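# Stow earphones in chest drawer and close it

## Task

Place the coiled earphones inside the small chest's open drawer, then push that drawer closed, with the chest still standing upright at the end.

## Robot and tools

Robot: two seven-joint arms, left_arm and right_arm, each ending in a two-finger gripper. left_arm's fingers can fold: a grip near the fingertips (outer quarter of the pads) squeezes normally, but a grip closer to the palm may hold loosely, drop the part or squeeze too hard, and a fingertip pushed into a surface folds easily and may spoil the next grip. right_arm's fingers are rigid. Calibrated bases: left_arm at (-0.009, +0.290, 0) m, right_arm at (+0.017, -0.393, 0) m, both almost unrotated. Cameras: cam_left_wrist and cam_right_wrist, both 896x504, mounted on the wrists.

Frame: every pose and offset uses the scene frame. Its origin is at table-top height, halfway between the nominal bases; +x points out over the table, +z up, and left_arm sits on the +y side (image left/right does not follow the arm names). Gripper axes: fingers point along the gripper's +z, and they open and close along its y. end_effector_position is the spot between the pads when they are shut; the fingertips reach about 33 mm past it when the gap is 40 mm or less, but only about 9 mm past it when wide open. Printed positions and orientations may be a few cm off, more at long reach.

execute_actions(actions, cameras): actions is a list of actions; each action is a list of up to 15 rows, one row per 1/30 s step, and a short action repeats its last row until 15 steps pass. Every row has 18 numbers, all in [-1, 1], always for both arms: left dx, dy, dz, rx, ry, rz, gripper position, force_limit, speed, then the same nine for the right arm. The six pose numbers are an offset (not a pose) from that arm's Hand target as it was when the action began, along scene axes; every row counts from that same start, and a new action starts from the new Hand target, so sending an offset twice moves twice as far. Scale: 1.0 = 0.6 m for dx, dy, dz and 180 degrees for rx, ry, rz, which form one rotation vector; the arm turns about its Hand target point. Six zeros re-commands the current Hand target (use this to re-issue it or stop pushing). The three gripper numbers are absolute commands, not offsets: position +1 fully open (140 mm), about -0.8 pads touching, -1 close until blocked; force_limit -1 to +1 (roughly 14 N to 58 N pad force at slow speed); speed -1 to +1 (about 30 to 250 mm/s; faster closing grips much harder). Both start at +1. To leave a gripper unchanged, resend its last three values; 0 is a real command. cameras: list of names, ["all"], or []; images come by default only with an empty actions list.

move(target, speed, blend, blocking, cameras): straight-line paths for both grippers. target is one 18-number row or a list of up to 15 rows laid out as above; all rows are offsets from the Hand targets at the move's start, not from the previous row. speed: top speed in m/s, 0.002 to 2, default 0.25 (one value, or one per target). blend: corner rounding in m per target, 0 means stop at it. blocking=false returns after about 0.5 s while the motion continues. Paths ignore obstacles and the other arm and stop after 10 s. Gripper numbers of later rows are applied on arrival at that row. The result adds a "move:" line: done, off_target, moving, held or fault, plus limits=paced (command clipped) or limits=held (steps withheld).

wait(seconds 0 to 10): let time pass holding the last commands. stop(): brake a running move. zoom_image(camera, region=[x0, y0, x1, y1]) in pixels of the latest image of cam_left_wrist or cam_right_wrist, at most 504 per side. clear_fault(arm: left_arm or right_arm): clears a reported torque or force fault. finished_scene(scene: this scene's number): ends the scene irrevocably; call only when the drawer holds the earphones and is shut.

Controller: each step the commanded pose is clipped to within 70 mm and 16 degrees of the measured gripper pose, so one action may fall short. Hand target in results is the last commanded pose after clipping; grippers often settle a little short, and a further offset may be needed.

Results: end_effector_position (m) and end_effector_quat_wxyz in the scene frame, Hand target, Tool commands, gripper position_measured in counts (3 open, ~75 = 100 mm, 139 = 60 mm, 200 = 20 mm, 230 pads touching), object_status (0 moving, 1 blocked while opening, 2 blocked while closing, i.e. likely gripping, 3 reached target or pads met), joint positions, velocities ("within noise" when still), joint torques, external joint torques, flange force along the gripper axes (includes held weight, has error), fault lines and MOTOR HOT. To grip: send -1 and confirm object_status 2. To grip harder, raise force_limit and change position slightly (-1 to -0.98); to loosen, reopen and reclose slowly.

Avoid: outside force of 85 N on an arm or wrist torques of 11 N m (force or torque fault, arm stops until clear_fault); joints beyond their ranges or too fast; grippers or wrist cameras touching each other, or one gripper closing on the other's fingers; fast collisions, slamming the drawer, hard squeezing of parts still resting on something, dropping or swinging loads; tipping the chest; anything leaving the table. Long pushes or holding loads heat motors and can brake an arm for 30 s or more. Loose objects may be nudged occasionally.

Each tool is called by a JSON object that holds its "api" and its "payload".

## Session

{"api": "execute_actions", "payload": {"actions": []}}

Scene clock: 0.00 s.
left_arm: end_effector_position=(+0.2385, -0.1299, +0.3164) position_measured=3 object_status=3 end_effector_quat_wxyz=(+0.071, +0.439, +0.730, -0.519) | right_arm: end_effector_position=(+0.0790, -0.8383, +0.3041) position_measured=3 object_status=3 end_effector_quat_wxyz=(-0.424, +0.693, -0.582, +0.046)
Joint positions: left_arm=[-1.619 -0.814 1.019 -2.652 -0.598 2.433 2.395] | right_arm=[-1.781 0.29 -0.019 -1.619 0.493 1.168 -1.942]
Joint velocities: within noise
Joint torques (N m): no reading
External joint torques (N m): no reading
Flange force (N): no reading
Hand target: left_arm +0.2385, -0.1299, +0.3164; +0.071, +0.439, +0.730, -0.519 | right_arm +0.0790, -0.8383, +0.3041; -0.424, +0.693, -0.582, +0.046
Tool commands: left_gripper/position=+1.0 left_gripper/force_limit=+1.0 left_gripper/speed=+1.0 right_gripper/position=+1.0 right_gripper/force_limit=+1.0 right_gripper/speed=+1.0

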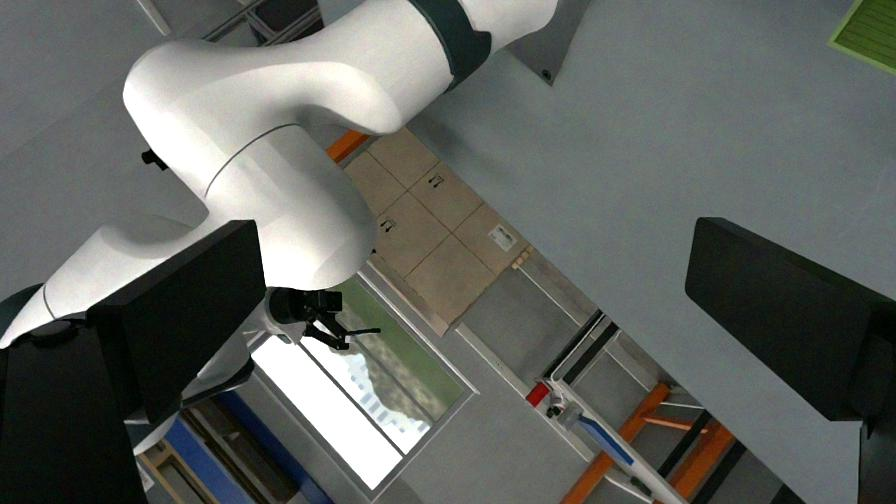

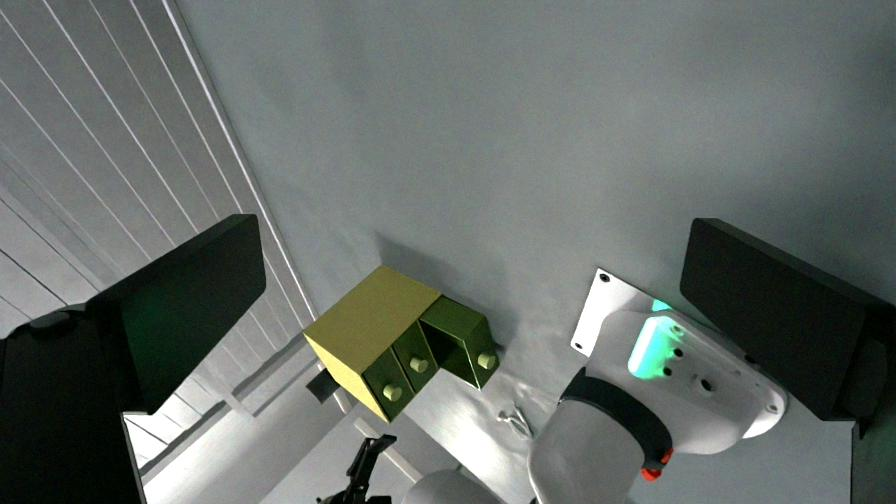

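{"api": "zoom_image", "payload": {"camera": "cam_right_wrist", "region": [280, 240, 580, 460]}}

{"api": "zoom_image", "payload": {"camera": "cam_left_wrist", "region": [696, 0, 896, 112]}}

Scaled by 1.680 from the camera's 896x504 image, which has a finer 1280x720 frame.

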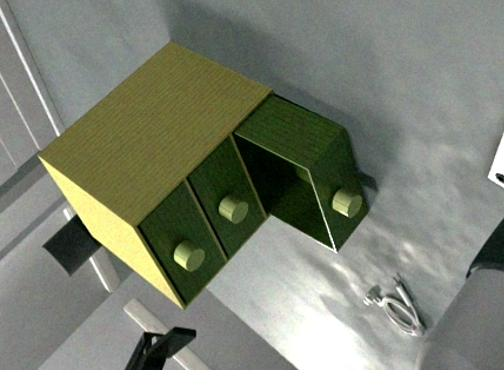

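Scaled by 2.520 from the camera's 896x504 image, which has a finer 1280x720 frame.

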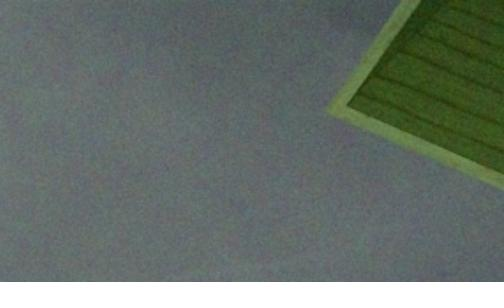

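{"api": "move", "payload": {"target": [0,0.55,0.2,0.364,0.05,0.308,1,1,1,0.285,0.397,0.326,-0.301,0.033,0.413,1,1,1], "cameras": ["all"]}}

Scene clock: 46.87 s.
left_arm: end_effector_position=(+0.2389, +0.1993, +0.4366) position_measured=3 object_status=3 end_effector_quat_wxyz=(+0.001, +0.003, +1.000, -0.001) | right_arm: end_effector_position=(+0.2508, -0.5983, +0.5001) position_measured=3 object_status=3 end_effector_quat_wxyz=(-0.002, +1.000, -0.004, +0.001)
Joint positions: left_arm=[-0.225 -0.864 -0.052 -2.243 -0.041 1.382 1.288] | right_arm=[-1.256 -0.689 0.28 -1.934 0.189 1.267 -2.527]
Joint velocities: left_arm=[within noise] | right_arm=[0.001 0 -0.001 0 -0.002 0 -0.005]
Joint torques (N m): left_arm=[0.36 0.05 0.48 22.25 0.96 2.11 -0.22] | right_arm=[0.89 -2.66 -6.89 19.56 0.67 2.72 -0.35]
External joint torques (N m): left_arm=[0.37 1.25 -0.06 -0.12 0.18 -0.35 -0.22] | right_arm=[0.89 1.05 -0.57 -1.28 -0.25 0.15 -0.35]
Flange force (N): left_arm=[-2.8 -1.0 -1.9] | right_arm=[-1.7 1.3 3.8]
Hand target: left_arm +0.2385, +0.2001, +0.4364; +0.000, +0.000, +1.000, +0.001 | right_arm +0.2500, -0.6001, +0.4997; +0.000, +1.000, -0.001, +0.000
Off the commanded pose: left_arm 0.001 m, 1 deg | right_arm 0.002 m, 0 deg.
move: done

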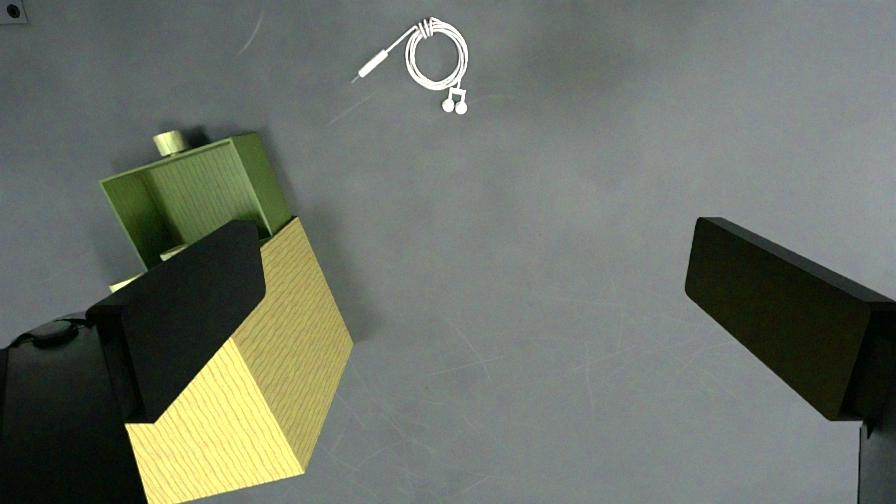

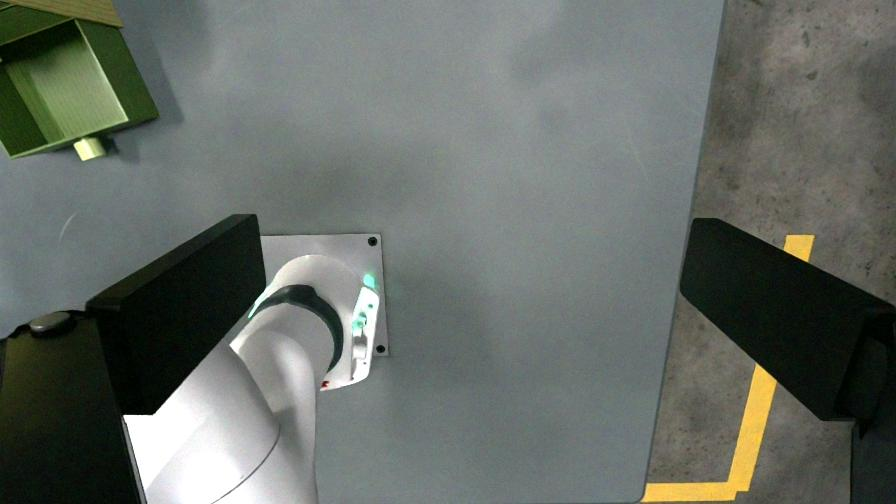

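{"api": "zoom_image", "payload": {"camera": "cam_left_wrist", "region": [330, 0, 510, 130]}}

{"api": "zoom_image", "payload": {"camera": "cam_left_wrist", "region": [0, 90, 400, 504]}}

Scaled by 2.800 from the camera's 896x504 image, which has a finer 1280x720 frame.

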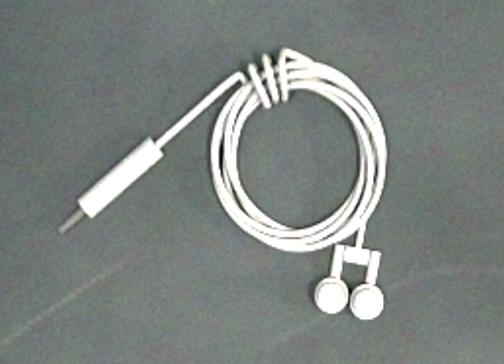

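Scaled by 1.217 from the camera's 896x504 image, which has a finer 1280x720 frame.

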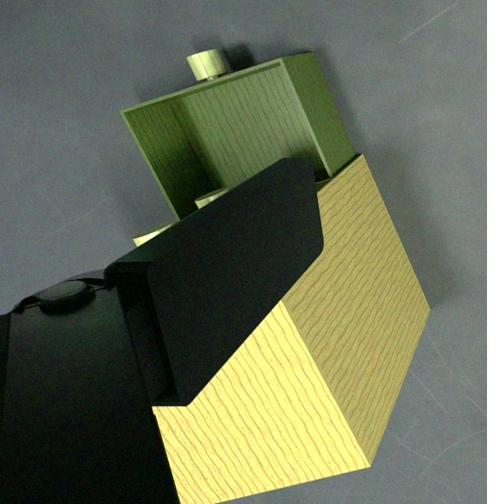

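{"api": "move", "payload": {"target": [[0.1,0.667,0,0,0,0,1,1,1,0.25,0.58,-0.03,0,0,-0.75,1,1,1],[-0.065,0.75,0.02,0,0,0,1,1,1,-0.217,1.0,-0.2,0,0,-0.75,1,1,1]], "speed": 0.3, "blend": 0.03, "cameras": ["all"]}}

Scene clock: 114.43 s.
left_arm: end_effector_position=(+0.2006, +0.6496, +0.4480) position_measured=3 object_status=3 end_effector_quat_wxyz=(+0.001, -0.003, +1.000, +0.000) | right_arm: end_effector_position=(+0.1200, -0.0009, +0.3800) position_measured=3 object_status=3 end_effector_quat_wxyz=(+0.001, -0.384, +0.923, -0.002)
Joint positions: left_arm=[-0.364 -0.843 0.822 -1.851 0.61 1.263 2.009] | right_arm=[-1.047 -1.759 0.467 -1.949 1.235 0.489 0.855]
Joint velocities: left_arm=[within noise] | right_arm=[0 0 -0.001 0.001 -0.001 0.001 0.006]
Joint torques (N m): left_arm=[-0.08 12.22 -18.18 16 1.25 2.19 0.2] | right_arm=[-0.07 36.49 -15.81 -3.05 0.53 2.46 0.37]
External joint torques (N m): left_arm=[-0.12 1.19 -0.09 -0.75 0.43 -0.25 0.2] | right_arm=[0 0.3 -0.12 -1.29 0.18 -0.04 0.37]
Flange force (N): left_arm=[-0.9 0.2 0.3] | right_arm=[1.1 0.1 2.9]
Hand target: left_arm +0.1995, +0.6501, +0.4484; +0.000, +0.000, +1.000, +0.001 | right_arm +0.1198, -0.0001, +0.3797; +0.000, -0.382, +0.924, +0.000
Off the commanded pose: left_arm 0.001 m, 0 deg | right_arm 0.001 m, 0 deg.
joint sent to its limit (right arm) — joint 6 (wrist pitch), lower limit. The joint targets still meet the commanded pose.
move: done; limits=paced

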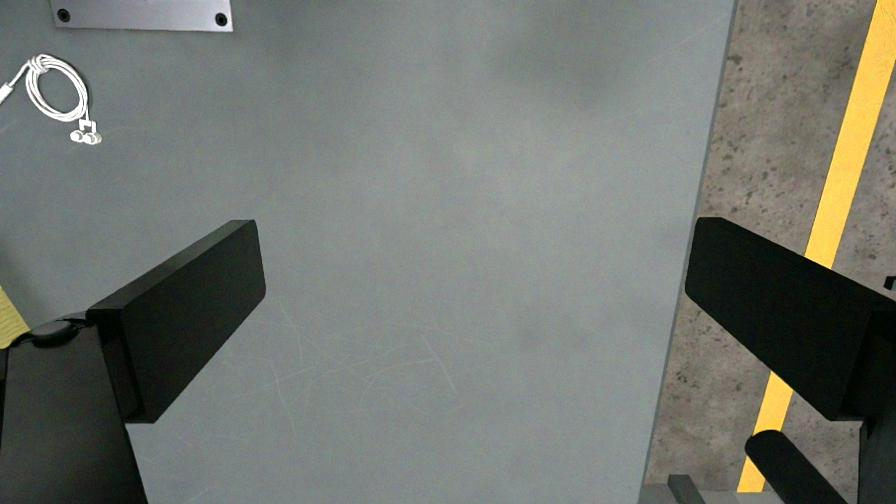

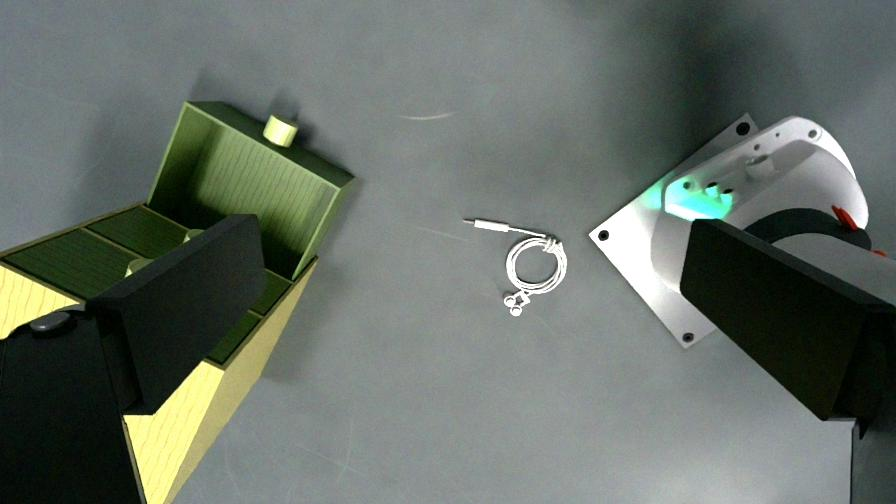

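{"api": "move", "payload": {"target": [0,0,0,0,0,0,1,1,1,0.633,-0.4,0.2,0,0,0,1,1,1], "speed": 0.25}}

Scene clock: 126.23 s.
left_arm: end_effector_position=(+0.2006, +0.6495, +0.4480) position_measured=3 object_status=3 end_effector_quat_wxyz=(+0.001, -0.003, +1.000, +0.000) | right_arm: end_effector_position=(+0.4981, -0.2408, +0.4993) position_measured=3 object_status=3 end_effector_quat_wxyz=(-0.002, -0.382, +0.924, -0.001)
Joint positions: left_arm=[-0.364 -0.843 0.822 -1.851 0.61 1.263 2.01] | right_arm=[-1.835 -1.017 0.911 -1.316 1.053 0.879 0.407]
Joint torques (N m): left_arm=[-0.15 12.26 -18.13 15.98 1.2 2.23 0.15] | right_arm=[0.11 31.69 -20.55 4.62 0.78 2.57 0.22]
External joint torques (N m): left_arm=[-0.1 1.13 0.04 -0.7 0.39 -0.21 0.15] | right_arm=[-0.1 1.2 -0.21 -0.68 0.19 0.04 0.22]
Flange force (N): left_arm=[-1.1 0.5 0.4] | right_arm=[0.6 0.0 -0.4]
Hand target: left_arm +0.1995, +0.6501, +0.4484; +0.000, +0.000, +1.000, +0.001 | right_arm +0.4996, -0.2401, +0.4997; +0.000, -0.382, +0.924, +0.000
Off the commanded pose: left_arm 0.001 m, 0 deg | right_arm 0.002 m, 0 deg.
move: done

{"api": "move", "payload": {"target": [[0,0,0,0,0,0,1,1,1,-0.2,-0.183,0,0,0,0.3,1,1,1],[0,0,0,0,0,0,1,1,1,-0.416,-0.6,0,0,0,0.75,1,1,1]], "speed": 0.3, "blend": 0.03}}

{"api": "move", "payload": {"target": [[0,0,0,0,0,0,1,1,1,-0.1,-0.45,-0.1,0,0,0,1,1,1]], "speed": 0.3}}

Scene clock: 148.43 s.
left_arm: end_effector_position=(+0.2006, +0.6495, +0.4480) position_measured=3 object_status=3 end_effector_quat_wxyz=(+0.001, -0.003, +1.000, +0.000) | right_arm: end_effector_position=(+0.2518, -0.5992, +0.4991) position_measured=3 object_status=3 end_effector_quat_wxyz=(-0.002, +1.000, -0.004, +0.001)
Joint positions: left_arm=[-0.364 -0.843 0.822 -1.851 0.61 1.263 2.01] | right_arm=[-0.242 -0.684 -0.271 -1.937 -0.174 1.276 -2.052]
Joint velocities: left_arm=[within noise] | right_arm=[0.001 0 0 -0.001 -0.001 0 -0.006]
Joint torques (N m): left_arm=[-0.11 12.24 -18.19 15.97 1.2 2.23 0.17] | right_arm=[0.83 -4.69 4.92 20.63 0.66 2.42 -0.28]
External joint torques (N m): left_arm=[-0.28 1.32 -0.06 -0.9 0.36 -0.21 0.17] | right_arm=[0.83 -0.07 0.01 -0.46 -0.24 -0.2 -0.28]
Flange force (N): left_arm=[-1.4 0.2 0.6] | right_arm=[-0.9 -0.1 1.2]
Hand target: left_arm +0.1995, +0.6501, +0.4484; +0.000, +0.000, +1.000, +0.001 | right_arm +0.2500, -0.6001, +0.4997; +0.000, +1.000, -0.001, +0.000
Off the commanded pose: left_arm 0.001 m, 0 deg | right_arm 0.002 m, 0 deg.
move: done

Scene clock: 150.87 s.
left_arm: end_effector_position=(+0.2006, +0.6495, +0.4480) position_measured=3 object_status=3 end_effector_quat_wxyz=(+0.001, -0.003, +1.000, +0.000) | right_arm: end_effector_position=(+0.1903, -0.8709, +0.4394) position_measured=3 object_status=3 end_effector_quat_wxyz=(+0.001, +1.000, -0.005, -0.001)
Joint positions: left_arm=[-0.364 -0.843 0.822 -1.851 0.61 1.263 2.01] | right_arm=[-0.027 -0.293 -1.013 -1.648 -0.25 1.494 -2.585]
Joint velocities: left_arm=[within noise] | right_arm=[0 0 0.001 -0.001 0 0 -0.006]
Joint torques (N m): left_arm=[-0.09 12.27 -18.23 15.97 1.19 2.22 0.23] | right_arm=[0.89 -5.68 8.12 22.42 0.98 2.34 -0.29]
External joint torques (N m): left_arm=[-0.13 1.23 -0.12 -0.78 0.37 -0.23 0.23] | right_arm=[0.79 0.33 0.28 -0.39 0.04 -0.24 -0.29]
Flange force (N): left_arm=[-1.0 0.2 0.3] | right_arm=[1.0 1.2 -0.3]
Hand target: left_arm +0.1995, +0.6501, +0.4484; +0.000, +0.000, +1.000, +0.001 | right_arm +0.1900, -0.8701, +0.4397; +0.000, +1.000, -0.001, +0.000
Off the commanded pose: left_arm 0.001 m, 0 deg | right_arm 0.001 m, 0 deg.
move: done

{"api": "move", "payload": {"target": [[0,0,0,0,0,0,1,1,1,0.433,0.617,0.03,0,0,-0.3,1,1,1]], "speed": 0.3}}

{"api": "move", "payload": {"target": [[0,0,0,0,0,0,1,1,1,0.0,0.5,0.03,0,0,-0.25,1,1,1]], "speed": 0.3}}

Scene clock: 159.43 s.
left_arm: end_effector_position=(+0.2006, +0.6495, +0.4480) position_measured=3 object_status=3 end_effector_quat_wxyz=(+0.001, -0.003, +1.000, +0.000) | right_arm: end_effector_position=(+0.4488, -0.5012, +0.4578) position_measured=3 object_status=3 end_effector_quat_wxyz=(+0.002, +0.892, -0.452, +0.001)
Joint positions: left_arm=[-0.364 -0.843 0.822 -1.851 0.61 1.263 2.01] | right_arm=[-0.377 -0.311 0.094 -1.788 0.026 1.48 -0.902]
Joint velocities: left_arm=[within noise] | right_arm=[0.001 0 0 -0.001 0 0 0.006]
Joint torques (N m): left_arm=[-0.15 12.23 -18.21 15.96 1.19 2.24 0.24] | right_arm=[-0.22 -18.7 -0.7 23.08 1.08 2.64 0.28]
External joint torques (N m): left_arm=[-0.09 1.13 -0.08 -0.74 0.38 -0.2 0.24] | right_arm=[-0.21 1.28 0.52 -0.32 0.28 0 0.28]
Flange force (N): left_arm=[-0.8 0.2 0.4] | right_arm=[1.7 -2.8 -0.1]
Hand target: left_arm +0.1995, +0.6501, +0.4484; +0.000, +0.000, +1.000, +0.001 | right_arm +0.4498, -0.4999, +0.4577; +0.000, +0.890, -0.455, +0.000
Off the commanded pose: left_arm 0.001 m, 0 deg | right_arm 0.002 m, 0 deg.
move: done; limits=paced

Scene clock: 162.47 s.
left_arm: end_effector_position=(+0.2006, +0.6495, +0.4480) position_measured=3 object_status=3 end_effector_quat_wxyz=(+0.001, -0.003, +1.000, +0.000) | right_arm: end_effector_position=(+0.4509, -0.2013, +0.4757) position_measured=3 object_status=3 end_effector_quat_wxyz=(+0.000, -0.651, +0.759, -0.003)
Joint positions: left_arm=[-0.364 -0.843 0.822 -1.851 0.61 1.263 2.01] | right_arm=[-0.668 -0.344 0.839 -1.627 0.253 1.401 0.354]
Joint velocities: left_arm=[within noise] | right_arm=[0 -0.001 0 0 -0.001 -0.001 0.006]
Joint torques (N m): left_arm=[-0.1 12.23 -18.16 16 1.19 2.23 0.2] | right_arm=[-0.2 -5.87 -8.22 21.39 0.99 2.35 0.26]
External joint torques (N m): left_arm=[-0.1 1.13 -0.02 -0.73 0.37 -0.21 0.2] | right_arm=[-0.27 0.62 -0.06 -0.51 0.26 -0.2 0.26]
Flange force (N): left_arm=[-1.0 0.3 0.4] | right_arm=[-0.6 -0.8 0.4]
Hand target: left_arm +0.1995, +0.6501, +0.4484; +0.000, +0.000, +1.000, +0.001 | right_arm +0.4498, -0.1999, +0.4757; +0.000, -0.648, +0.761, +0.000
Off the commanded pose: left_arm 0.001 m, 0 deg | right_arm 0.002 m, 0 deg.
move: done; limits=paced

{"api": "move", "payload": {"target": [[0,0,0,0,0,0,1,1,1,0.05,-0.5,0,0,0,0.2,1,1,1],[0,0,0,0,0,0,1,1,1,0.48,-0.55,-0.22,0,0,0.2,1,1,1]], "speed": 0.3, "blend": 0.05}}

{"api": "move", "payload": {"target": [[0,0,0,0,0,0,1,1,1,-0.033,0.633,-0.0,0,0,0,1,1,1]], "speed": 0.25}}

Scene clock: 175.23 s.
left_arm: end_effector_position=(+0.2006, +0.6495, +0.4480) position_measured=3 object_status=3 end_effector_quat_wxyz=(+0.001, -0.003, +1.000, +0.000) | right_arm: end_effector_position=(+0.7382, -0.5300, +0.3444) position_measured=3 object_status=3 end_effector_quat_wxyz=(-0.004, +0.850, -0.526, +0.009)
Joint positions: left_arm=[-0.364 -0.843 0.822 -1.851 0.61 1.263 2.01] | right_arm=[-0.305 0.833 0.312 -0.503 -0.237 1.339 -0.597]
Joint velocities: left_arm=[within noise] | right_arm=[0 0 -0.003 0 -0.001 -0.005 -0.004]
Joint torques (N m): left_arm=[-0.12 12.25 -18.2 15.92 1.19 2.22 0.22] | right_arm=[0.75 -51.2 3.38 20.93 0.76 2.54 -0.31]
External joint torques (N m): left_arm=[-0.11 1.18 -0.11 -0.77 0.37 -0.21 0.22] | right_arm=[0.51 1.05 -0.57 -0.26 -0.01 -0.12 -0.31]
Flange force (N): left_arm=[-0.9 0.1 0.4] | right_arm=[0.0 0.0 0.0]
Hand target: left_arm +0.1995, +0.6501, +0.4484; +0.000, +0.000, +1.000, +0.001 | right_arm +0.7378, -0.5299, +0.3437; +0.000, +0.852, -0.524, +0.000
Off the commanded pose: left_arm 0.001 m, 0 deg | right_arm 0.001 m, 1 deg.
elbow stopped short (right arm): the move would have taken joint 4 (elbow) straighter than the controller allows.
move: done; limits=paced

Scene clock: 177.97 s.
left_arm: end_effector_position=(+0.2006, +0.6495, +0.4480) position_measured=3 object_status=3 end_effector_quat_wxyz=(+0.001, -0.003, +1.000, +0.000) | right_arm: end_effector_position=(+0.7186, -0.1515, +0.3443) position_measured=3 object_status=3 end_effector_quat_wxyz=(-0.015, +0.854, -0.521, +0.015)
Joint positions: left_arm=[-0.364 -0.843 0.822 -1.851 0.61 1.263 2.01] | right_arm=[0.225 0.835 0.287 -0.503 -0.224 1.365 -0.095]
Joint velocities: left_arm=[within noise] | right_arm=[0 0 0 0.002 0 -0.002 0.006]
Joint torques (N m): left_arm=[-0.1 12.28 -18.21 15.98 1.2 2.22 0.15] | right_arm=[0.94 -51.23 3.28 21.1 0.98 2.51 0.2]
External joint torques (N m): left_arm=[-0.09 1.2 -0.09 -0.73 0.37 -0.22 0.15] | right_arm=[0.85 1.66 -0.37 -0.5 0.26 -0.19 0.2]
Flange force (N): left_arm=[-1.0 0.1 0.3] | right_arm=[0.0 0.0 0.0]
Hand target: left_arm +0.1995, +0.6501, +0.4484; +0.000, +0.000, +1.000, +0.001 | right_arm +0.7180, -0.1501, +0.3437; +0.000, +0.852, -0.524, +0.000
Off the commanded pose: left_arm 0.001 m, 0 deg | right_arm 0.002 m, 2 deg.
elbow stopped short (right arm): the move would have taken joint 4 (elbow) straighter than the controller allows.
move: done

{"api": "move", "payload": {"target": [[0,0,0,0,0,0,1,1,1,-0.33,0.333,0.06,0,0,-0.15,1,1,1],[0,0,0,0,0,0,1,1,1,-0.697,0.5,0.03,0,0,-0.3,1,1,1]], "speed": 0.25, "blend": 0.05}}

{"api": "move", "payload": {"target": [[0,0,0,0,0,0,1,1,1,-0.283,-0.05,-0.05,0,0,-0.1,1,1,1]], "speed": 0.25, "cameras": ["all"]}}

Scene clock: 186.87 s.
left_arm: end_effector_position=(+0.2006, +0.6495, +0.4480) position_measured=3 object_status=3 end_effector_quat_wxyz=(+0.001, -0.003, +1.000, +0.000) | right_arm: end_effector_position=(+0.2983, +0.1498, +0.3608) position_measured=3 object_status=3 end_effector_quat_wxyz=(-0.003, -0.524, +0.851, +0.001)
Joint positions: left_arm=[-0.364 -0.843 0.822 -1.851 0.61 1.263 2.01] | right_arm=[0.892 0.176 0.205 -1.483 -0.032 1.652 1.579]
Joint velocities: left_arm=[within noise] | right_arm=[0 0 0.001 0 -0.002 0.001 0.005]
Joint torques (N m): left_arm=[-0.08 12.28 -18.15 15.91 1.2 2.22 0.21] | right_arm=[0.94 -37.28 0.86 23.31 0.57 2.6 0.25]
External joint torques (N m): left_arm=[0.02 1.09 0.04 -0.72 0.39 -0.21 0.21] | right_arm=[0.91 0.13 -0.44 -1.08 -0.26 0.15 0.25]
Flange force (N): left_arm=[-0.7 0.3 0.5] | right_arm=[4.2 1.1 3.7]
Hand target: left_arm +0.1995, +0.6501, +0.4484; +0.000, +0.000, +1.000, +0.001 | right_arm +0.2998, +0.1499, +0.3617; +0.000, -0.521, +0.853, +0.000
Off the commanded pose: left_arm 0.001 m, 0 deg | right_arm 0.002 m, 1 deg.
move: done; limits=paced

Scene clock: 189.17 s.
left_arm: end_effector_position=(+0.2006, +0.6495, +0.4480) position_measured=3 object_status=3 end_effector_quat_wxyz=(+0.001, -0.003, +1.000, +0.000) | right_arm: end_effector_position=(+0.1297, +0.1193, +0.3311) position_measured=3 object_status=3 end_effector_quat_wxyz=(-0.002, -0.385, +0.923, -0.001)
Joint positions: left_arm=[-0.364 -0.843 0.822 -1.851 0.61 1.263 2.01] | right_arm=[0.992 -0.122 0.325 -1.914 0.041 1.794 2.103]
Joint velocities: left_arm=[within noise] | right_arm=[0 0 0 -0.001 0 0 0.006]
Joint torques (N m): left_arm=[-0.13 12.24 -18.15 15.98 1.19 2.22 0.19] | right_arm=[-0.06 -26.35 -1.14 23.65 0.85 2.62 0.26]
External joint torques (N m): left_arm=[-0.08 1.06 0.08 -0.73 0.38 -0.22 0.19] | right_arm=[-0.12 0 0.18 -1.11 0 0.17 0.26]
Flange force (N): left_arm=[-0.9 0.4 0.6] | right_arm=[3.3 -1.4 3.2]
Hand target: left_arm +0.1995, +0.6501, +0.4484; +0.000, +0.000, +1.000, +0.001 | right_arm +0.1300, +0.1199, +0.3317; +0.000, -0.382, +0.924, +0.000
Off the commanded pose: left_arm 0.001 m, 0 deg | right_arm 0.001 m, 0 deg.
move: done

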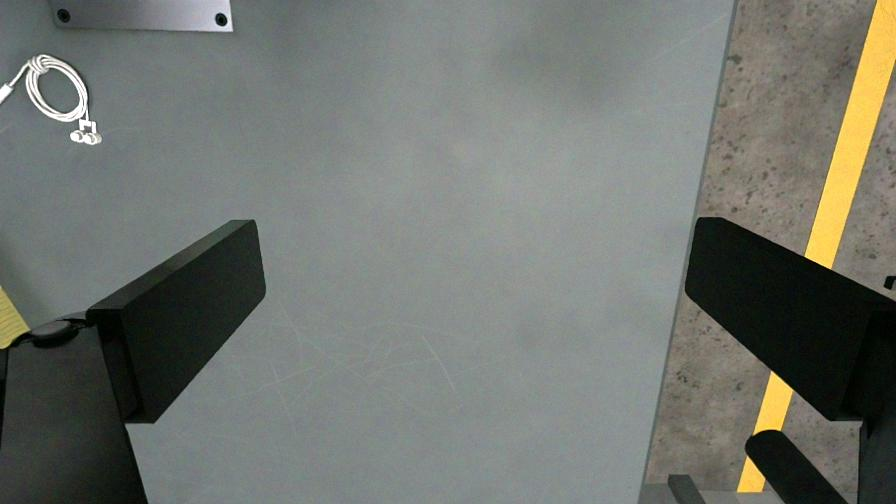

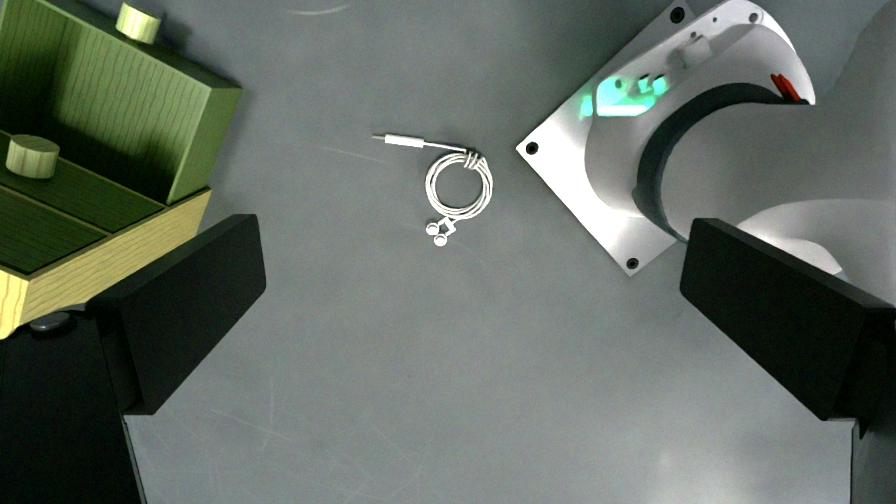

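{"api": "move", "payload": {"target": [[0,0,0,0,0,0,1,1,1,0.063,0.026,-0.30,0,0,0,-0.4,-0.9,0]], "speed": 0.2, "cameras": ["cam_right_wrist"]}}

Scene clock: 204.43 s.
left_arm: end_effector_position=(+0.2006, +0.6495, +0.4480) position_measured=3 object_status=3 end_effector_quat_wxyz=(+0.001, -0.003, +1.000, +0.000) | right_arm: end_effector_position=(+0.1663, +0.1343, +0.1518) position_measured=179 object_status=3 end_effector_quat_wxyz=(-0.002, -0.382, +0.924, -0.001)
Joint positions: left_arm=[-0.364 -0.843 0.822 -1.851 0.61 1.263 2.01] | right_arm=[0.972 0.086 0.31 -2.15 -0.03 2.228 2.103]
Joint velocities: left_arm=[within noise] | right_arm=[-0.001 0.001 -0.001 0 0.001 0.004 0]
Joint torques (N m): left_arm=[-0.12 12.27 -18.14 15.97 1.2 2.21 0.2] | right_arm=[0.3 -31.04 0.74 23.09 0.43 2.71 0.08]
External joint torques (N m): left_arm=[-0.07 1.12 0.05 -0.72 0.38 -0.22 0.2] | right_arm=[0.26 0.98 -0.2 -0.01 -0.26 0.25 0.08]
Flange force (N): left_arm=[-0.9 0.5 0.4] | right_arm=[-2.5 1.7 2.2]
Hand target: left_arm +0.1995, +0.6501, +0.4484; +0.000, +0.000, +1.000, +0.001 | right_arm +0.1678, +0.1355, +0.1517; +0.000, -0.382, +0.924, +0.000
Off the commanded pose: left_arm 0.001 m, 0 deg | right_arm 0.002 m, 0 deg.
move: done
Images, in order (width x height): cam_right_wrist 896x504.

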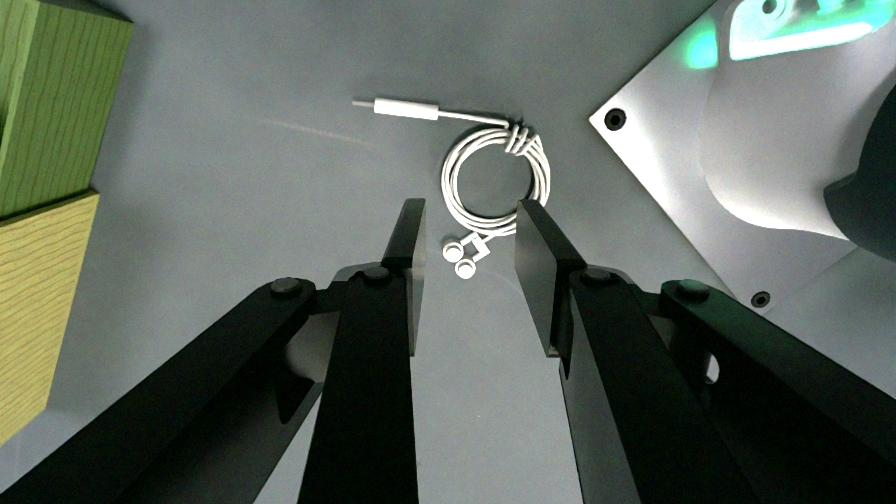

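{"api": "move", "payload": {"target": [[0,0,0,0,0,0,1,1,1,0.0095,-0.0045,-0.175,0,0,0,-0.4,-0.9,0]], "speed": 0.12, "cameras": ["cam_right_wrist"]}}

Scene clock: 222.50 s.
left_arm: end_effector_position=(+0.2006, +0.6495, +0.4480) position_measured=3 object_status=3 end_effector_quat_wxyz=(+0.001, -0.003, +1.000, +0.000) | right_arm: end_effector_position=(+0.1726, +0.1314, +0.0465) position_measured=179 object_status=3 end_effector_quat_wxyz=(-0.002, -0.383, +0.924, -0.001)
Joint positions: left_arm=[-0.364 -0.843 0.822 -1.851 0.61 1.263 2.01] | right_arm=[0.989 0.267 0.275 -2.223 -0.113 2.472 2.144]
Joint velocities: left_arm=[within noise] | right_arm=[0.002 0.002 -0.002 0 0.001 0.005 0.006]
Joint torques (N m): left_arm=[-0.1 12.2 -18.15 15.95 1.19 2.21 0.17] | right_arm=[0.32 -35 1.87 20.44 0.32 2.53 0.19]
External joint torques (N m): left_arm=[-0.2 1.2 0.01 -0.87 0.36 -0.23 0.17] | right_arm=[0.34 0.49 -0.62 0.18 -0.22 0.09 0.19]
Flange force (N): left_arm=[-1.1 0.2 0.7] | right_arm=[-1.8 1.6 1.9]
Hand target: left_arm +0.1995, +0.6501, +0.4484; +0.000, +0.000, +1.000, +0.001 | right_arm +0.1735, +0.1328, +0.0467; +0.000, -0.382, +0.924, +0.000
Off the commanded pose: left_arm 0.001 m, 0 deg | right_arm 0.002 m, 0 deg.
move: done
Images, in order (width x height): cam_right_wrist 896x504.

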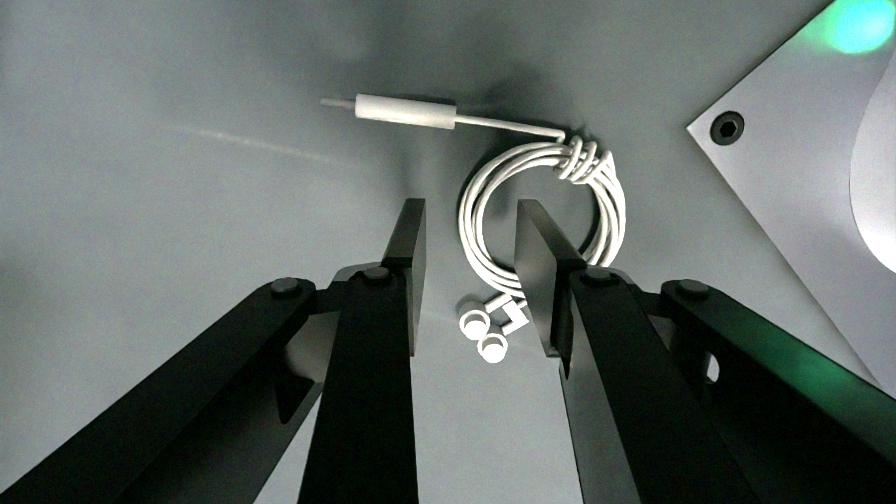

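{"api": "move", "payload": {"target": [[0,0,0,0,0,0,1,1,1,0.004,0.005,-0.0195,0,0,0,-0.4,-0.9,0]], "speed": 0.05, "cameras": ["cam_right_wrist"]}}

Scene clock: 228.13 s.
left_arm: end_effector_position=(+0.2006, +0.6495, +0.4480) position_measured=3 object_status=3 end_effector_quat_wxyz=(+0.001, -0.003, +1.000, +0.000) | right_arm: end_effector_position=(+0.1750, +0.1345, +0.0350) position_measured=179 object_status=3 end_effector_quat_wxyz=(-0.002, -0.383, +0.924, -0.001)
Joint positions: left_arm=[-0.364 -0.843 0.822 -1.851 0.61 1.263 2.01] | right_arm=[0.998 0.298 0.263 -2.212 -0.124 2.493 2.15]
Joint velocities: left_arm=[within noise] | right_arm=[0.001 0 -0.001 -0.001 0 0.004 0.003]
Joint torques (N m): left_arm=[-0.13 12.22 -18.16 15.99 1.19 2.22 0.2] | right_arm=[0.75 -35.52 1.86 20.12 0.27 2.54 0.31]
External joint torques (N m): left_arm=[-0.2 1.23 -0.04 -0.83 0.36 -0.23 0.2] | right_arm=[0.67 0.77 -0.92 0.15 -0.26 0.09 0.31]
Flange force (N): left_arm=[-1.2 0.3 0.5] | right_arm=[-2.2 2.5 2.9]
Hand target: left_arm +0.1995, +0.6501, +0.4484; +0.000, +0.000, +1.000, +0.001 | right_arm +0.1759, +0.1358, +0.0350; +0.000, -0.382, +0.924, +0.000
Off the commanded pose: left_arm 0.001 m, 0 deg | right_arm 0.002 m, 0 deg.
move: done
Images, in order (width x height): cam_right_wrist 896x504.

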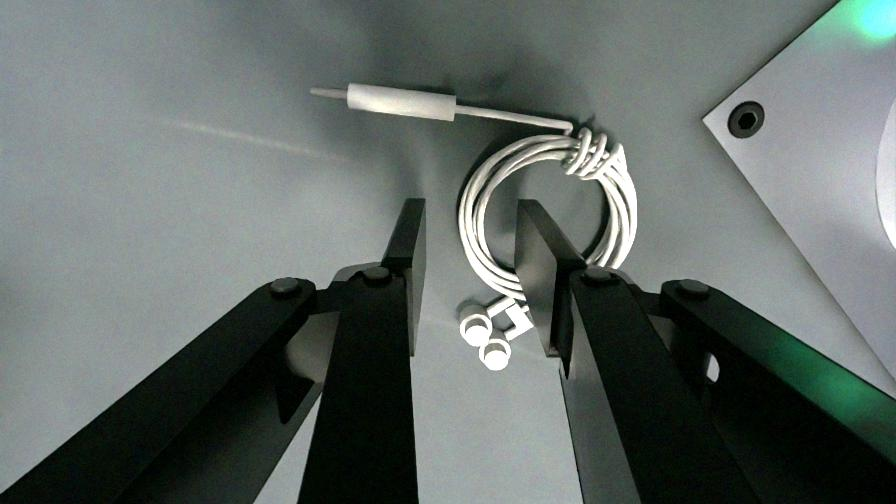

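{"api": "move", "payload": {"target": [0,0,0,0,0,0,1,1,1,0,0,0,0,0,0,-1,-0.8,-1], "speed": 0.05, "cameras": ["cam_right_wrist"]}}

Scene clock: 233.07 s.
left_arm: end_effector_position=(+0.2006, +0.6495, +0.4480) position_measured=3 object_status=3 end_effector_quat_wxyz=(+0.001, -0.003, +1.000, +0.000) | right_arm: end_effector_position=(+0.1753, +0.1346, +0.0349) position_measured=230 object_status=3 end_effector_quat_wxyz=(-0.001, -0.383, +0.924, -0.001)
Joint positions: left_arm=[-0.364 -0.843 0.822 -1.851 0.61 1.263 2.01] | right_arm=[1.002 0.298 0.258 -2.212 -0.124 2.494 2.151]
Joint torques (N m): left_arm=[-0.07 12.27 -18.16 15.95 1.19 2.22 0.19] | right_arm=[0.99 -35.84 2.25 20.21 0.54 2.63 0.17]
External joint torques (N m): left_arm=[-0.02 1.12 0.11 -0.8 0.37 -0.23 0.19] | right_arm=[0.84 0.59 -0.57 0.12 0.02 0.15 0.17]
Flange force (N): left_arm=[-0.8 0.4 0.7] | right_arm=[-1.4 2.1 2.2]
Hand target: left_arm +0.1995, +0.6501, +0.4484; +0.000, +0.000, +1.000, +0.001 | right_arm +0.1759, +0.1358, +0.0350; +0.000, -0.382, +0.924, +0.000
Off the commanded pose: left_arm 0.001 m, 0 deg | right_arm 0.001 m, 0 deg.
move: done
Images, in order (width x height): cam_right_wrist 896x504.

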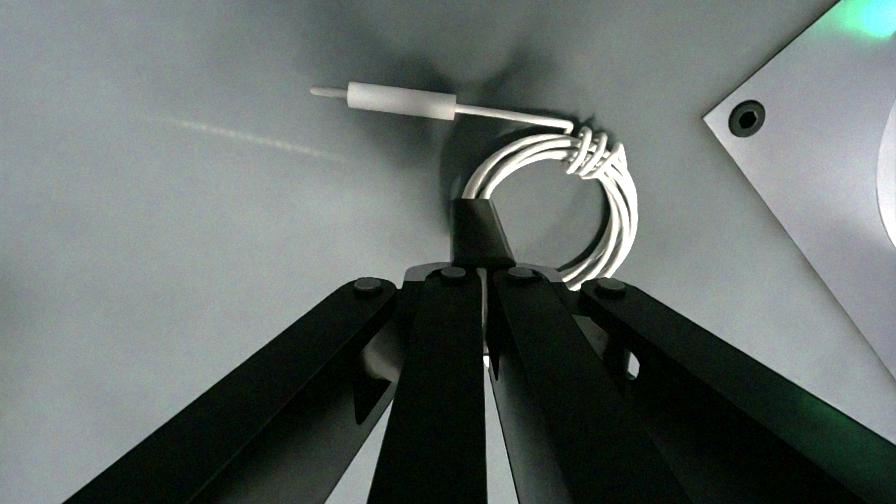

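{"api": "zoom_image", "payload": {"camera": "cam_right_wrist", "region": [380, 90, 680, 360]}}

Scaled by 1.680 from the camera's 896x504 image, which has a finer 1280x720 frame.

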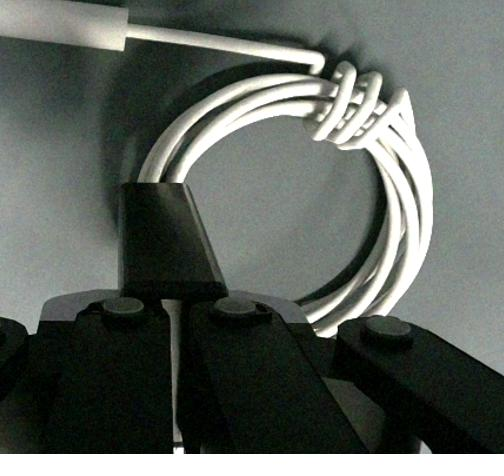

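{"api": "move", "payload": {"target": [[0,0,0,0,0,0,1,1,1,0,0,0.005,0,0,0,-0.4,-0.9,0],[0,0,0,0,0,0,1,1,1,0,0,-0.022,0,0,0,-0.4,-0.9,0]], "speed": 0.03, "cameras": ["cam_right_wrist"]}}

Scene clock: 243.47 s.
left_arm: end_effector_position=(+0.2006, +0.6495, +0.4480) position_measured=3 object_status=3 end_effector_quat_wxyz=(+0.001, -0.003, +1.000, +0.000) | right_arm: end_effector_position=(+0.1754, +0.1354, +0.0225) position_measured=179 object_status=3 end_effector_quat_wxyz=(-0.001, -0.383, +0.924, -0.001)
Joint positions: left_arm=[-0.364 -0.843 0.822 -1.851 0.61 1.263 2.01] | right_arm=[1.013 0.326 0.246 -2.211 -0.132 2.521 2.155]
Joint velocities: left_arm=[within noise] | right_arm=[0.002 0 -0.002 0 0.001 0.005 0.002]
Joint torques (N m): left_arm=[-0.1 12.23 -18.16 15.91 1.19 2.24 0.22] | right_arm=[0.91 -36.21 2.51 19.37 0.32 2.62 0.2]
External joint torques (N m): left_arm=[-0.1 1.14 0 -0.81 0.37 -0.2 0.22] | right_arm=[0.92 0.75 -0.27 -0.28 -0.19 0.16 0.2]
Flange force (N): left_arm=[-0.9 0.2 0.7] | right_arm=[-0.2 1.9 2.7]
Hand target: left_arm +0.1995, +0.6501, +0.4484; +0.000, +0.000, +1.000, +0.001 | right_arm +0.1759, +0.1358, +0.0218; +0.000, -0.382, +0.924, +0.000
Off the commanded pose: left_arm 0.001 m, 0 deg | right_arm 0.001 m, 0 deg.
move: done
Images, in order (width x height): cam_right_wrist 896x504.

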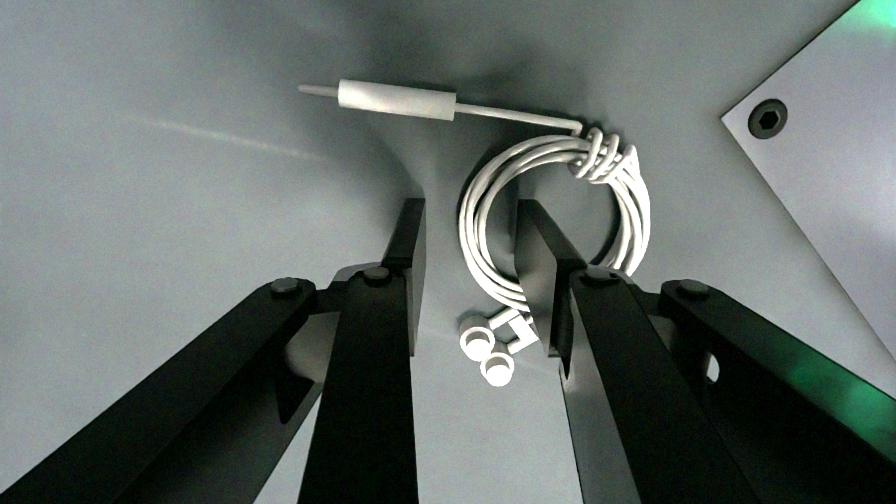

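{"api": "move", "payload": {"target": [[0,0,0,0,0,0,1,1,1,0,0,-0.0185,0,0,0,-0.4,-0.9,0]], "speed": 0.02, "cameras": ["cam_right_wrist"]}}

Scene clock: 249.70 s.
left_arm: end_effector_position=(+0.2006, +0.6495, +0.4480) position_measured=3 object_status=3 end_effector_quat_wxyz=(+0.001, -0.003, +1.000, +0.000) | right_arm: end_effector_position=(+0.1755, +0.1355, +0.0186) position_measured=179 object_status=3 end_effector_quat_wxyz=(+0.000, -0.382, +0.924, -0.002)
Joint positions: left_arm=[-0.364 -0.843 0.822 -1.851 0.61 1.263 2.01] | right_arm=[1.024 0.334 0.236 -2.211 -0.138 2.529 2.163]
Joint velocities: left_arm=[within noise] | right_arm=[0.001 0.001 -0.001 0 0 0 0.006]
Joint torques (N m): left_arm=[-0.11 12.23 -18.19 15.97 1.2 2.22 0.21] | right_arm=[0.35 -26.99 0.89 18.23 0.01 5.12 0.02]
External joint torques (N m): left_arm=[-0.09 1.15 -0.07 -0.74 0.38 -0.22 0.21] | right_arm=[0.31 10.07 -1.91 -1.25 -0.49 2.67 0.02]
Flange force (N): left_arm=[-0.9 0.2 0.4] | right_arm=[-13.7 7.5 28.9]
Hand target: left_arm +0.1995, +0.6501, +0.4484; +0.000, +0.000, +1.000, +0.001 | right_arm +0.1759, +0.1358, +0.0107; +0.000, -0.382, +0.924, +0.000
Off the commanded pose: left_arm 0.001 m, 0 deg | right_arm 0.008 m, 0 deg.
move: off_target (right_arm)
Images, in order (width x height): cam_right_wrist 896x504.

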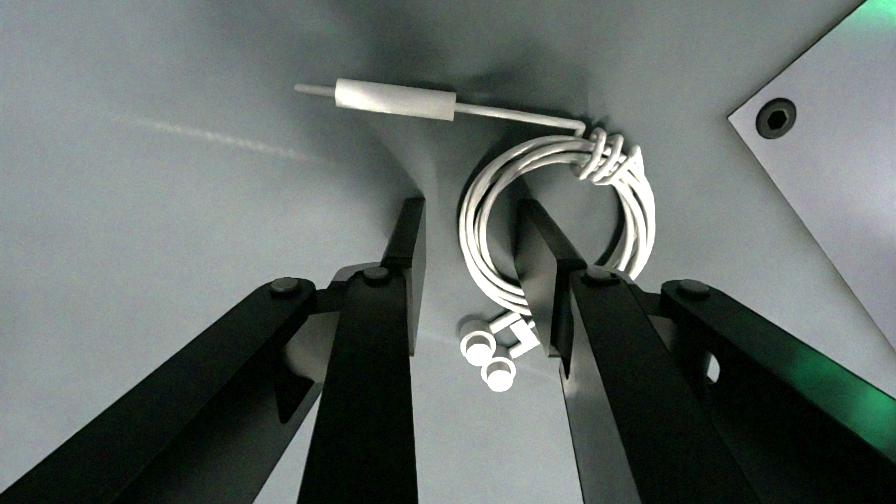

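{"api": "move", "payload": {"target": [[0,0,0,0,0,0,1,1,1,0,0,0.0155,0,0,0,-0.4,-0.9,0],[0,0,0,0,0,0,1,1,1,0,0,0.0155,0,0,0,-1,-0.8,-1]], "speed": 0.03, "cameras": ["cam_right_wrist"]}}

Scene clock: 255.33 s.
left_arm: end_effector_position=(+0.2006, +0.6495, +0.4480) position_measured=3 object_status=3 end_effector_quat_wxyz=(+0.001, -0.003, +1.000, +0.000) | right_arm: end_effector_position=(+0.1761, +0.1357, +0.0194) position_measured=223 object_status=0 end_effector_quat_wxyz=(+0.000, -0.381, +0.925, -0.001)
Joint positions: left_arm=[-0.364 -0.843 0.822 -1.851 0.61 1.263 2.01] | right_arm=[1.019 0.332 0.24 -2.211 -0.138 2.529 2.165]
Joint torques (N m): left_arm=[-0.1 12.22 -18.14 15.96 1.2 2.22 0.21] | right_arm=[-0.41 -37.42 3.26 19.2 0.52 2.41 -0.2]
External joint torques (N m): left_arm=[-0.18 1.22 0.02 -0.88 0.37 -0.22 0.21] | right_arm=[-0.61 -0.38 0.3 -0.27 0.02 -0.05 -0.2]
Flange force (N): left_arm=[-1.1 0.3 0.7] | right_arm=[1.4 -2.1 -1.5]
Hand target: left_arm +0.1995, +0.6501, +0.4484; +0.000, +0.000, +1.000, +0.001 | right_arm +0.1759, +0.1358, +0.0200; +0.000, -0.382, +0.924, +0.000
Off the commanded pose: left_arm 0.001 m, 0 deg | right_arm 0.001 m, 0 deg.
move: done
Images, in order (width x height): cam_right_wrist 896x504.

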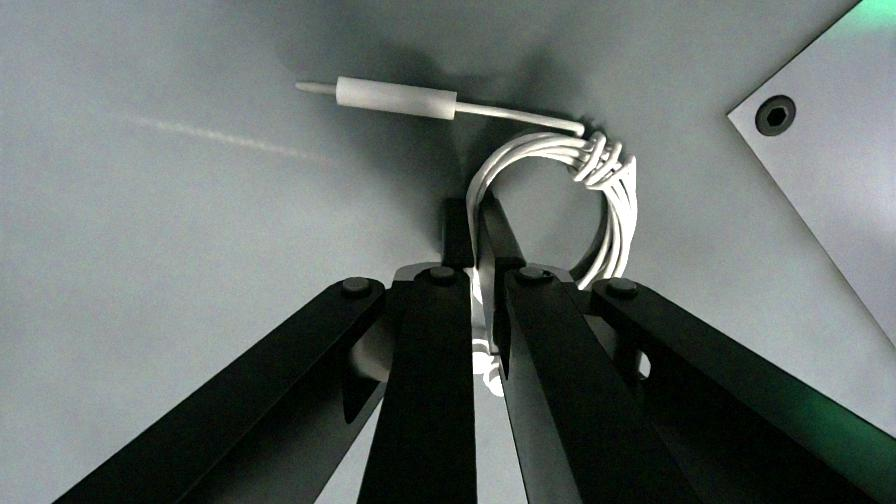

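{"api": "move", "payload": {"target": [0,0,0,0,0,0,1,1,1,0,0,0.333,0,0,0,-1,-0.8,-1], "speed": 0.1, "cameras": ["all"]}}

Scene clock: 273.80 s.
left_arm: end_effector_position=(+0.2006, +0.6495, +0.4480) position_measured=3 object_status=3 end_effector_quat_wxyz=(+0.001, -0.003, +1.000, +0.000) | right_arm: end_effector_position=(+0.1762, +0.1364, +0.2196) position_measured=223 object_status=2 end_effector_quat_wxyz=(+0.002, -0.380, +0.925, -0.001)
Joint positions: left_arm=[-0.364 -0.843 0.822 -1.851 0.61 1.263 2.01] | right_arm=[0.984 0.017 0.282 -2.05 -0.01 2.068 2.077]
Joint velocities: left_arm=[within noise] | right_arm=[0 0 0.002 0 0 -0.005 -0.003]
Joint torques (N m): left_arm=[-0.07 12.24 -18.17 15.97 1.19 2.22 0.22] | right_arm=[-0.27 -30.76 -0.04 24.11 1.03 2.34 -0.18]
External joint torques (N m): left_arm=[-0.13 1.24 -0.05 -0.83 0.36 -0.22 0.22] | right_arm=[-0.28 0.36 -0.2 -0.16 0.27 -0.13 -0.18]
Flange force (N): left_arm=[-1.0 0.2 0.5] | right_arm=[-0.5 -0.6 0.1]
Hand target: left_arm +0.1995, +0.6501, +0.4484; +0.000, +0.000, +1.000, +0.001 | right_arm +0.1759, +0.1358, +0.2198; +0.000, -0.382, +0.924, +0.000
Off the commanded pose: left_arm 0.001 m, 0 deg | right_arm 0.001 m, 0 deg.
move: done

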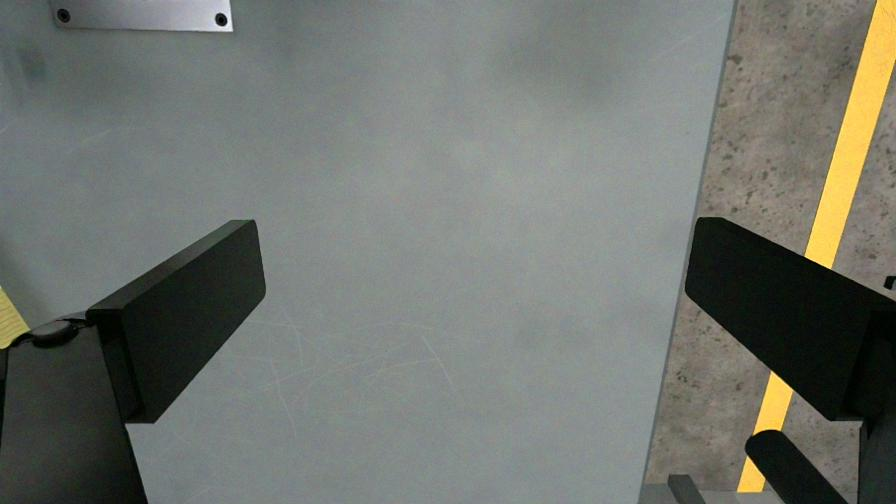

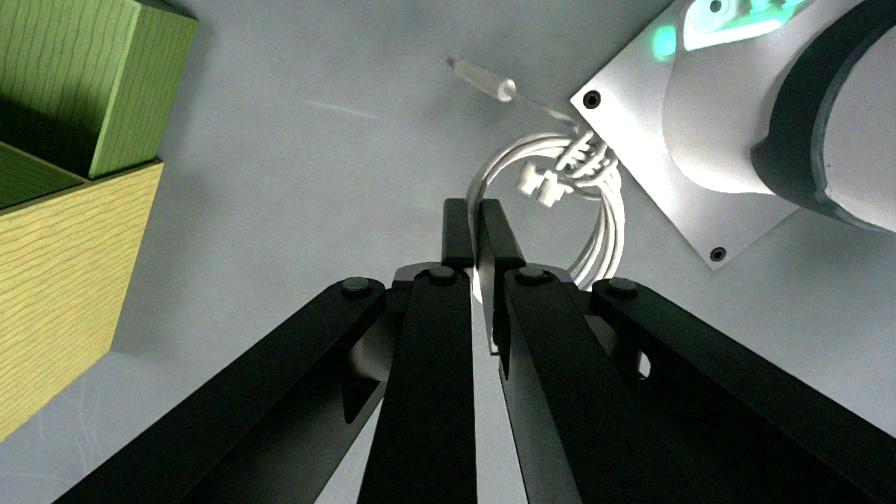

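{"api": "move", "payload": {"target": [0,0,0,0,0,0,1,1,1,0.217,-0.445,0.08,0,0,-0.169,-1,-0.8,-1], "speed": 0.15, "cameras": ["all"]}}

Scene clock: 281.43 s.
left_arm: end_effector_position=(+0.2006, +0.6495, +0.4480) position_measured=3 object_status=3 end_effector_quat_wxyz=(+0.001, -0.003, +1.000, +0.000) | right_arm: end_effector_position=(+0.3061, -0.1290, +0.2679) position_measured=223 object_status=2 end_effector_quat_wxyz=(+0.000, -0.122, +0.992, +0.002)
Joint positions: left_arm=[-0.364 -0.843 0.822 -1.851 0.61 1.263 2.01] | right_arm=[0.731 -0.517 -0.007 -2.459 -0.001 1.944 2.066]
Joint velocities: left_arm=[within noise] | right_arm=[0 0.001 0.001 0 -0.001 -0.004 -0.003]
Joint torques (N m): left_arm=[-0.11 12.24 -18.14 15.98 1.18 2.22 0.19] | right_arm=[0.08 -14.74 -0.62 23.68 0.59 2.35 -0.32]
External joint torques (N m): left_arm=[-0.02 1.02 0.12 -0.7 0.37 -0.22 0.19] | right_arm=[0.02 -0.45 -0.29 -1 -0.24 -0.12 -0.32]
Flange force (N): left_arm=[-0.8 0.5 0.6] | right_arm=[3.1 -3.0 1.6]
Hand target: left_arm +0.1995, +0.6501, +0.4484; +0.000, +0.000, +1.000, +0.001 | right_arm +0.3061, -0.1312, +0.2678; +0.000, -0.126, +0.992, +0.000
Off the commanded pose: left_arm 0.001 m, 0 deg | right_arm 0.002 m, 0 deg.
move: done

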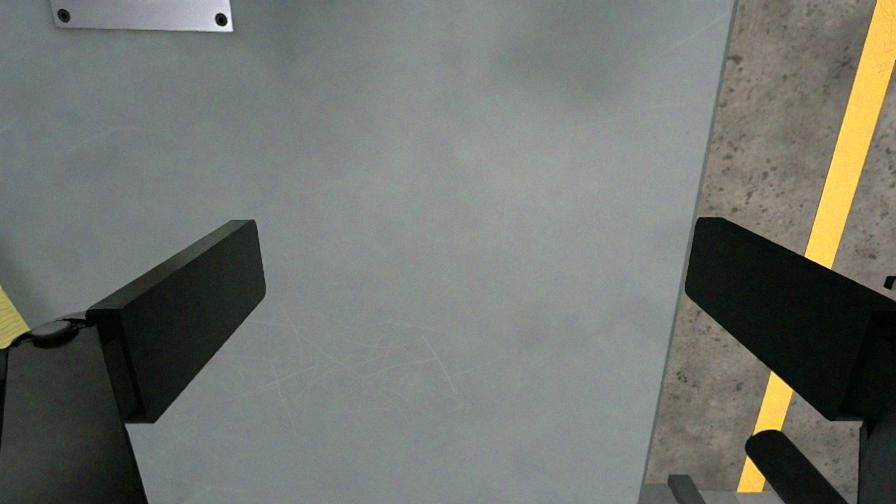

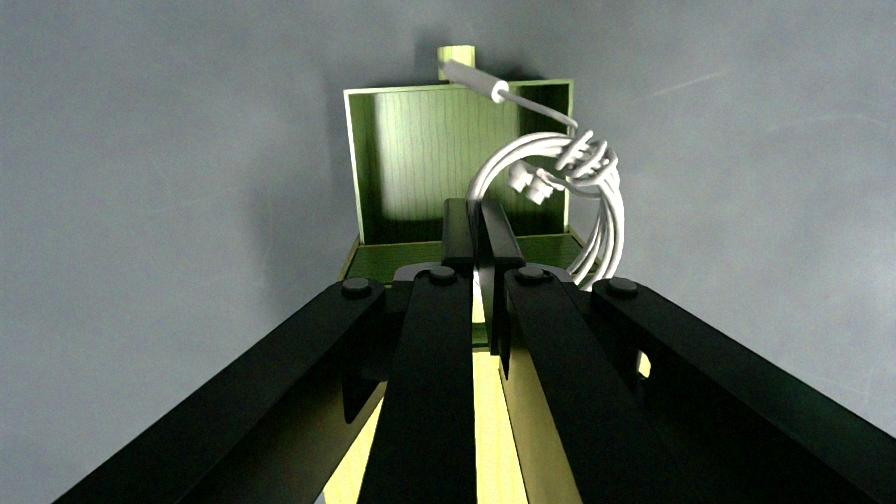

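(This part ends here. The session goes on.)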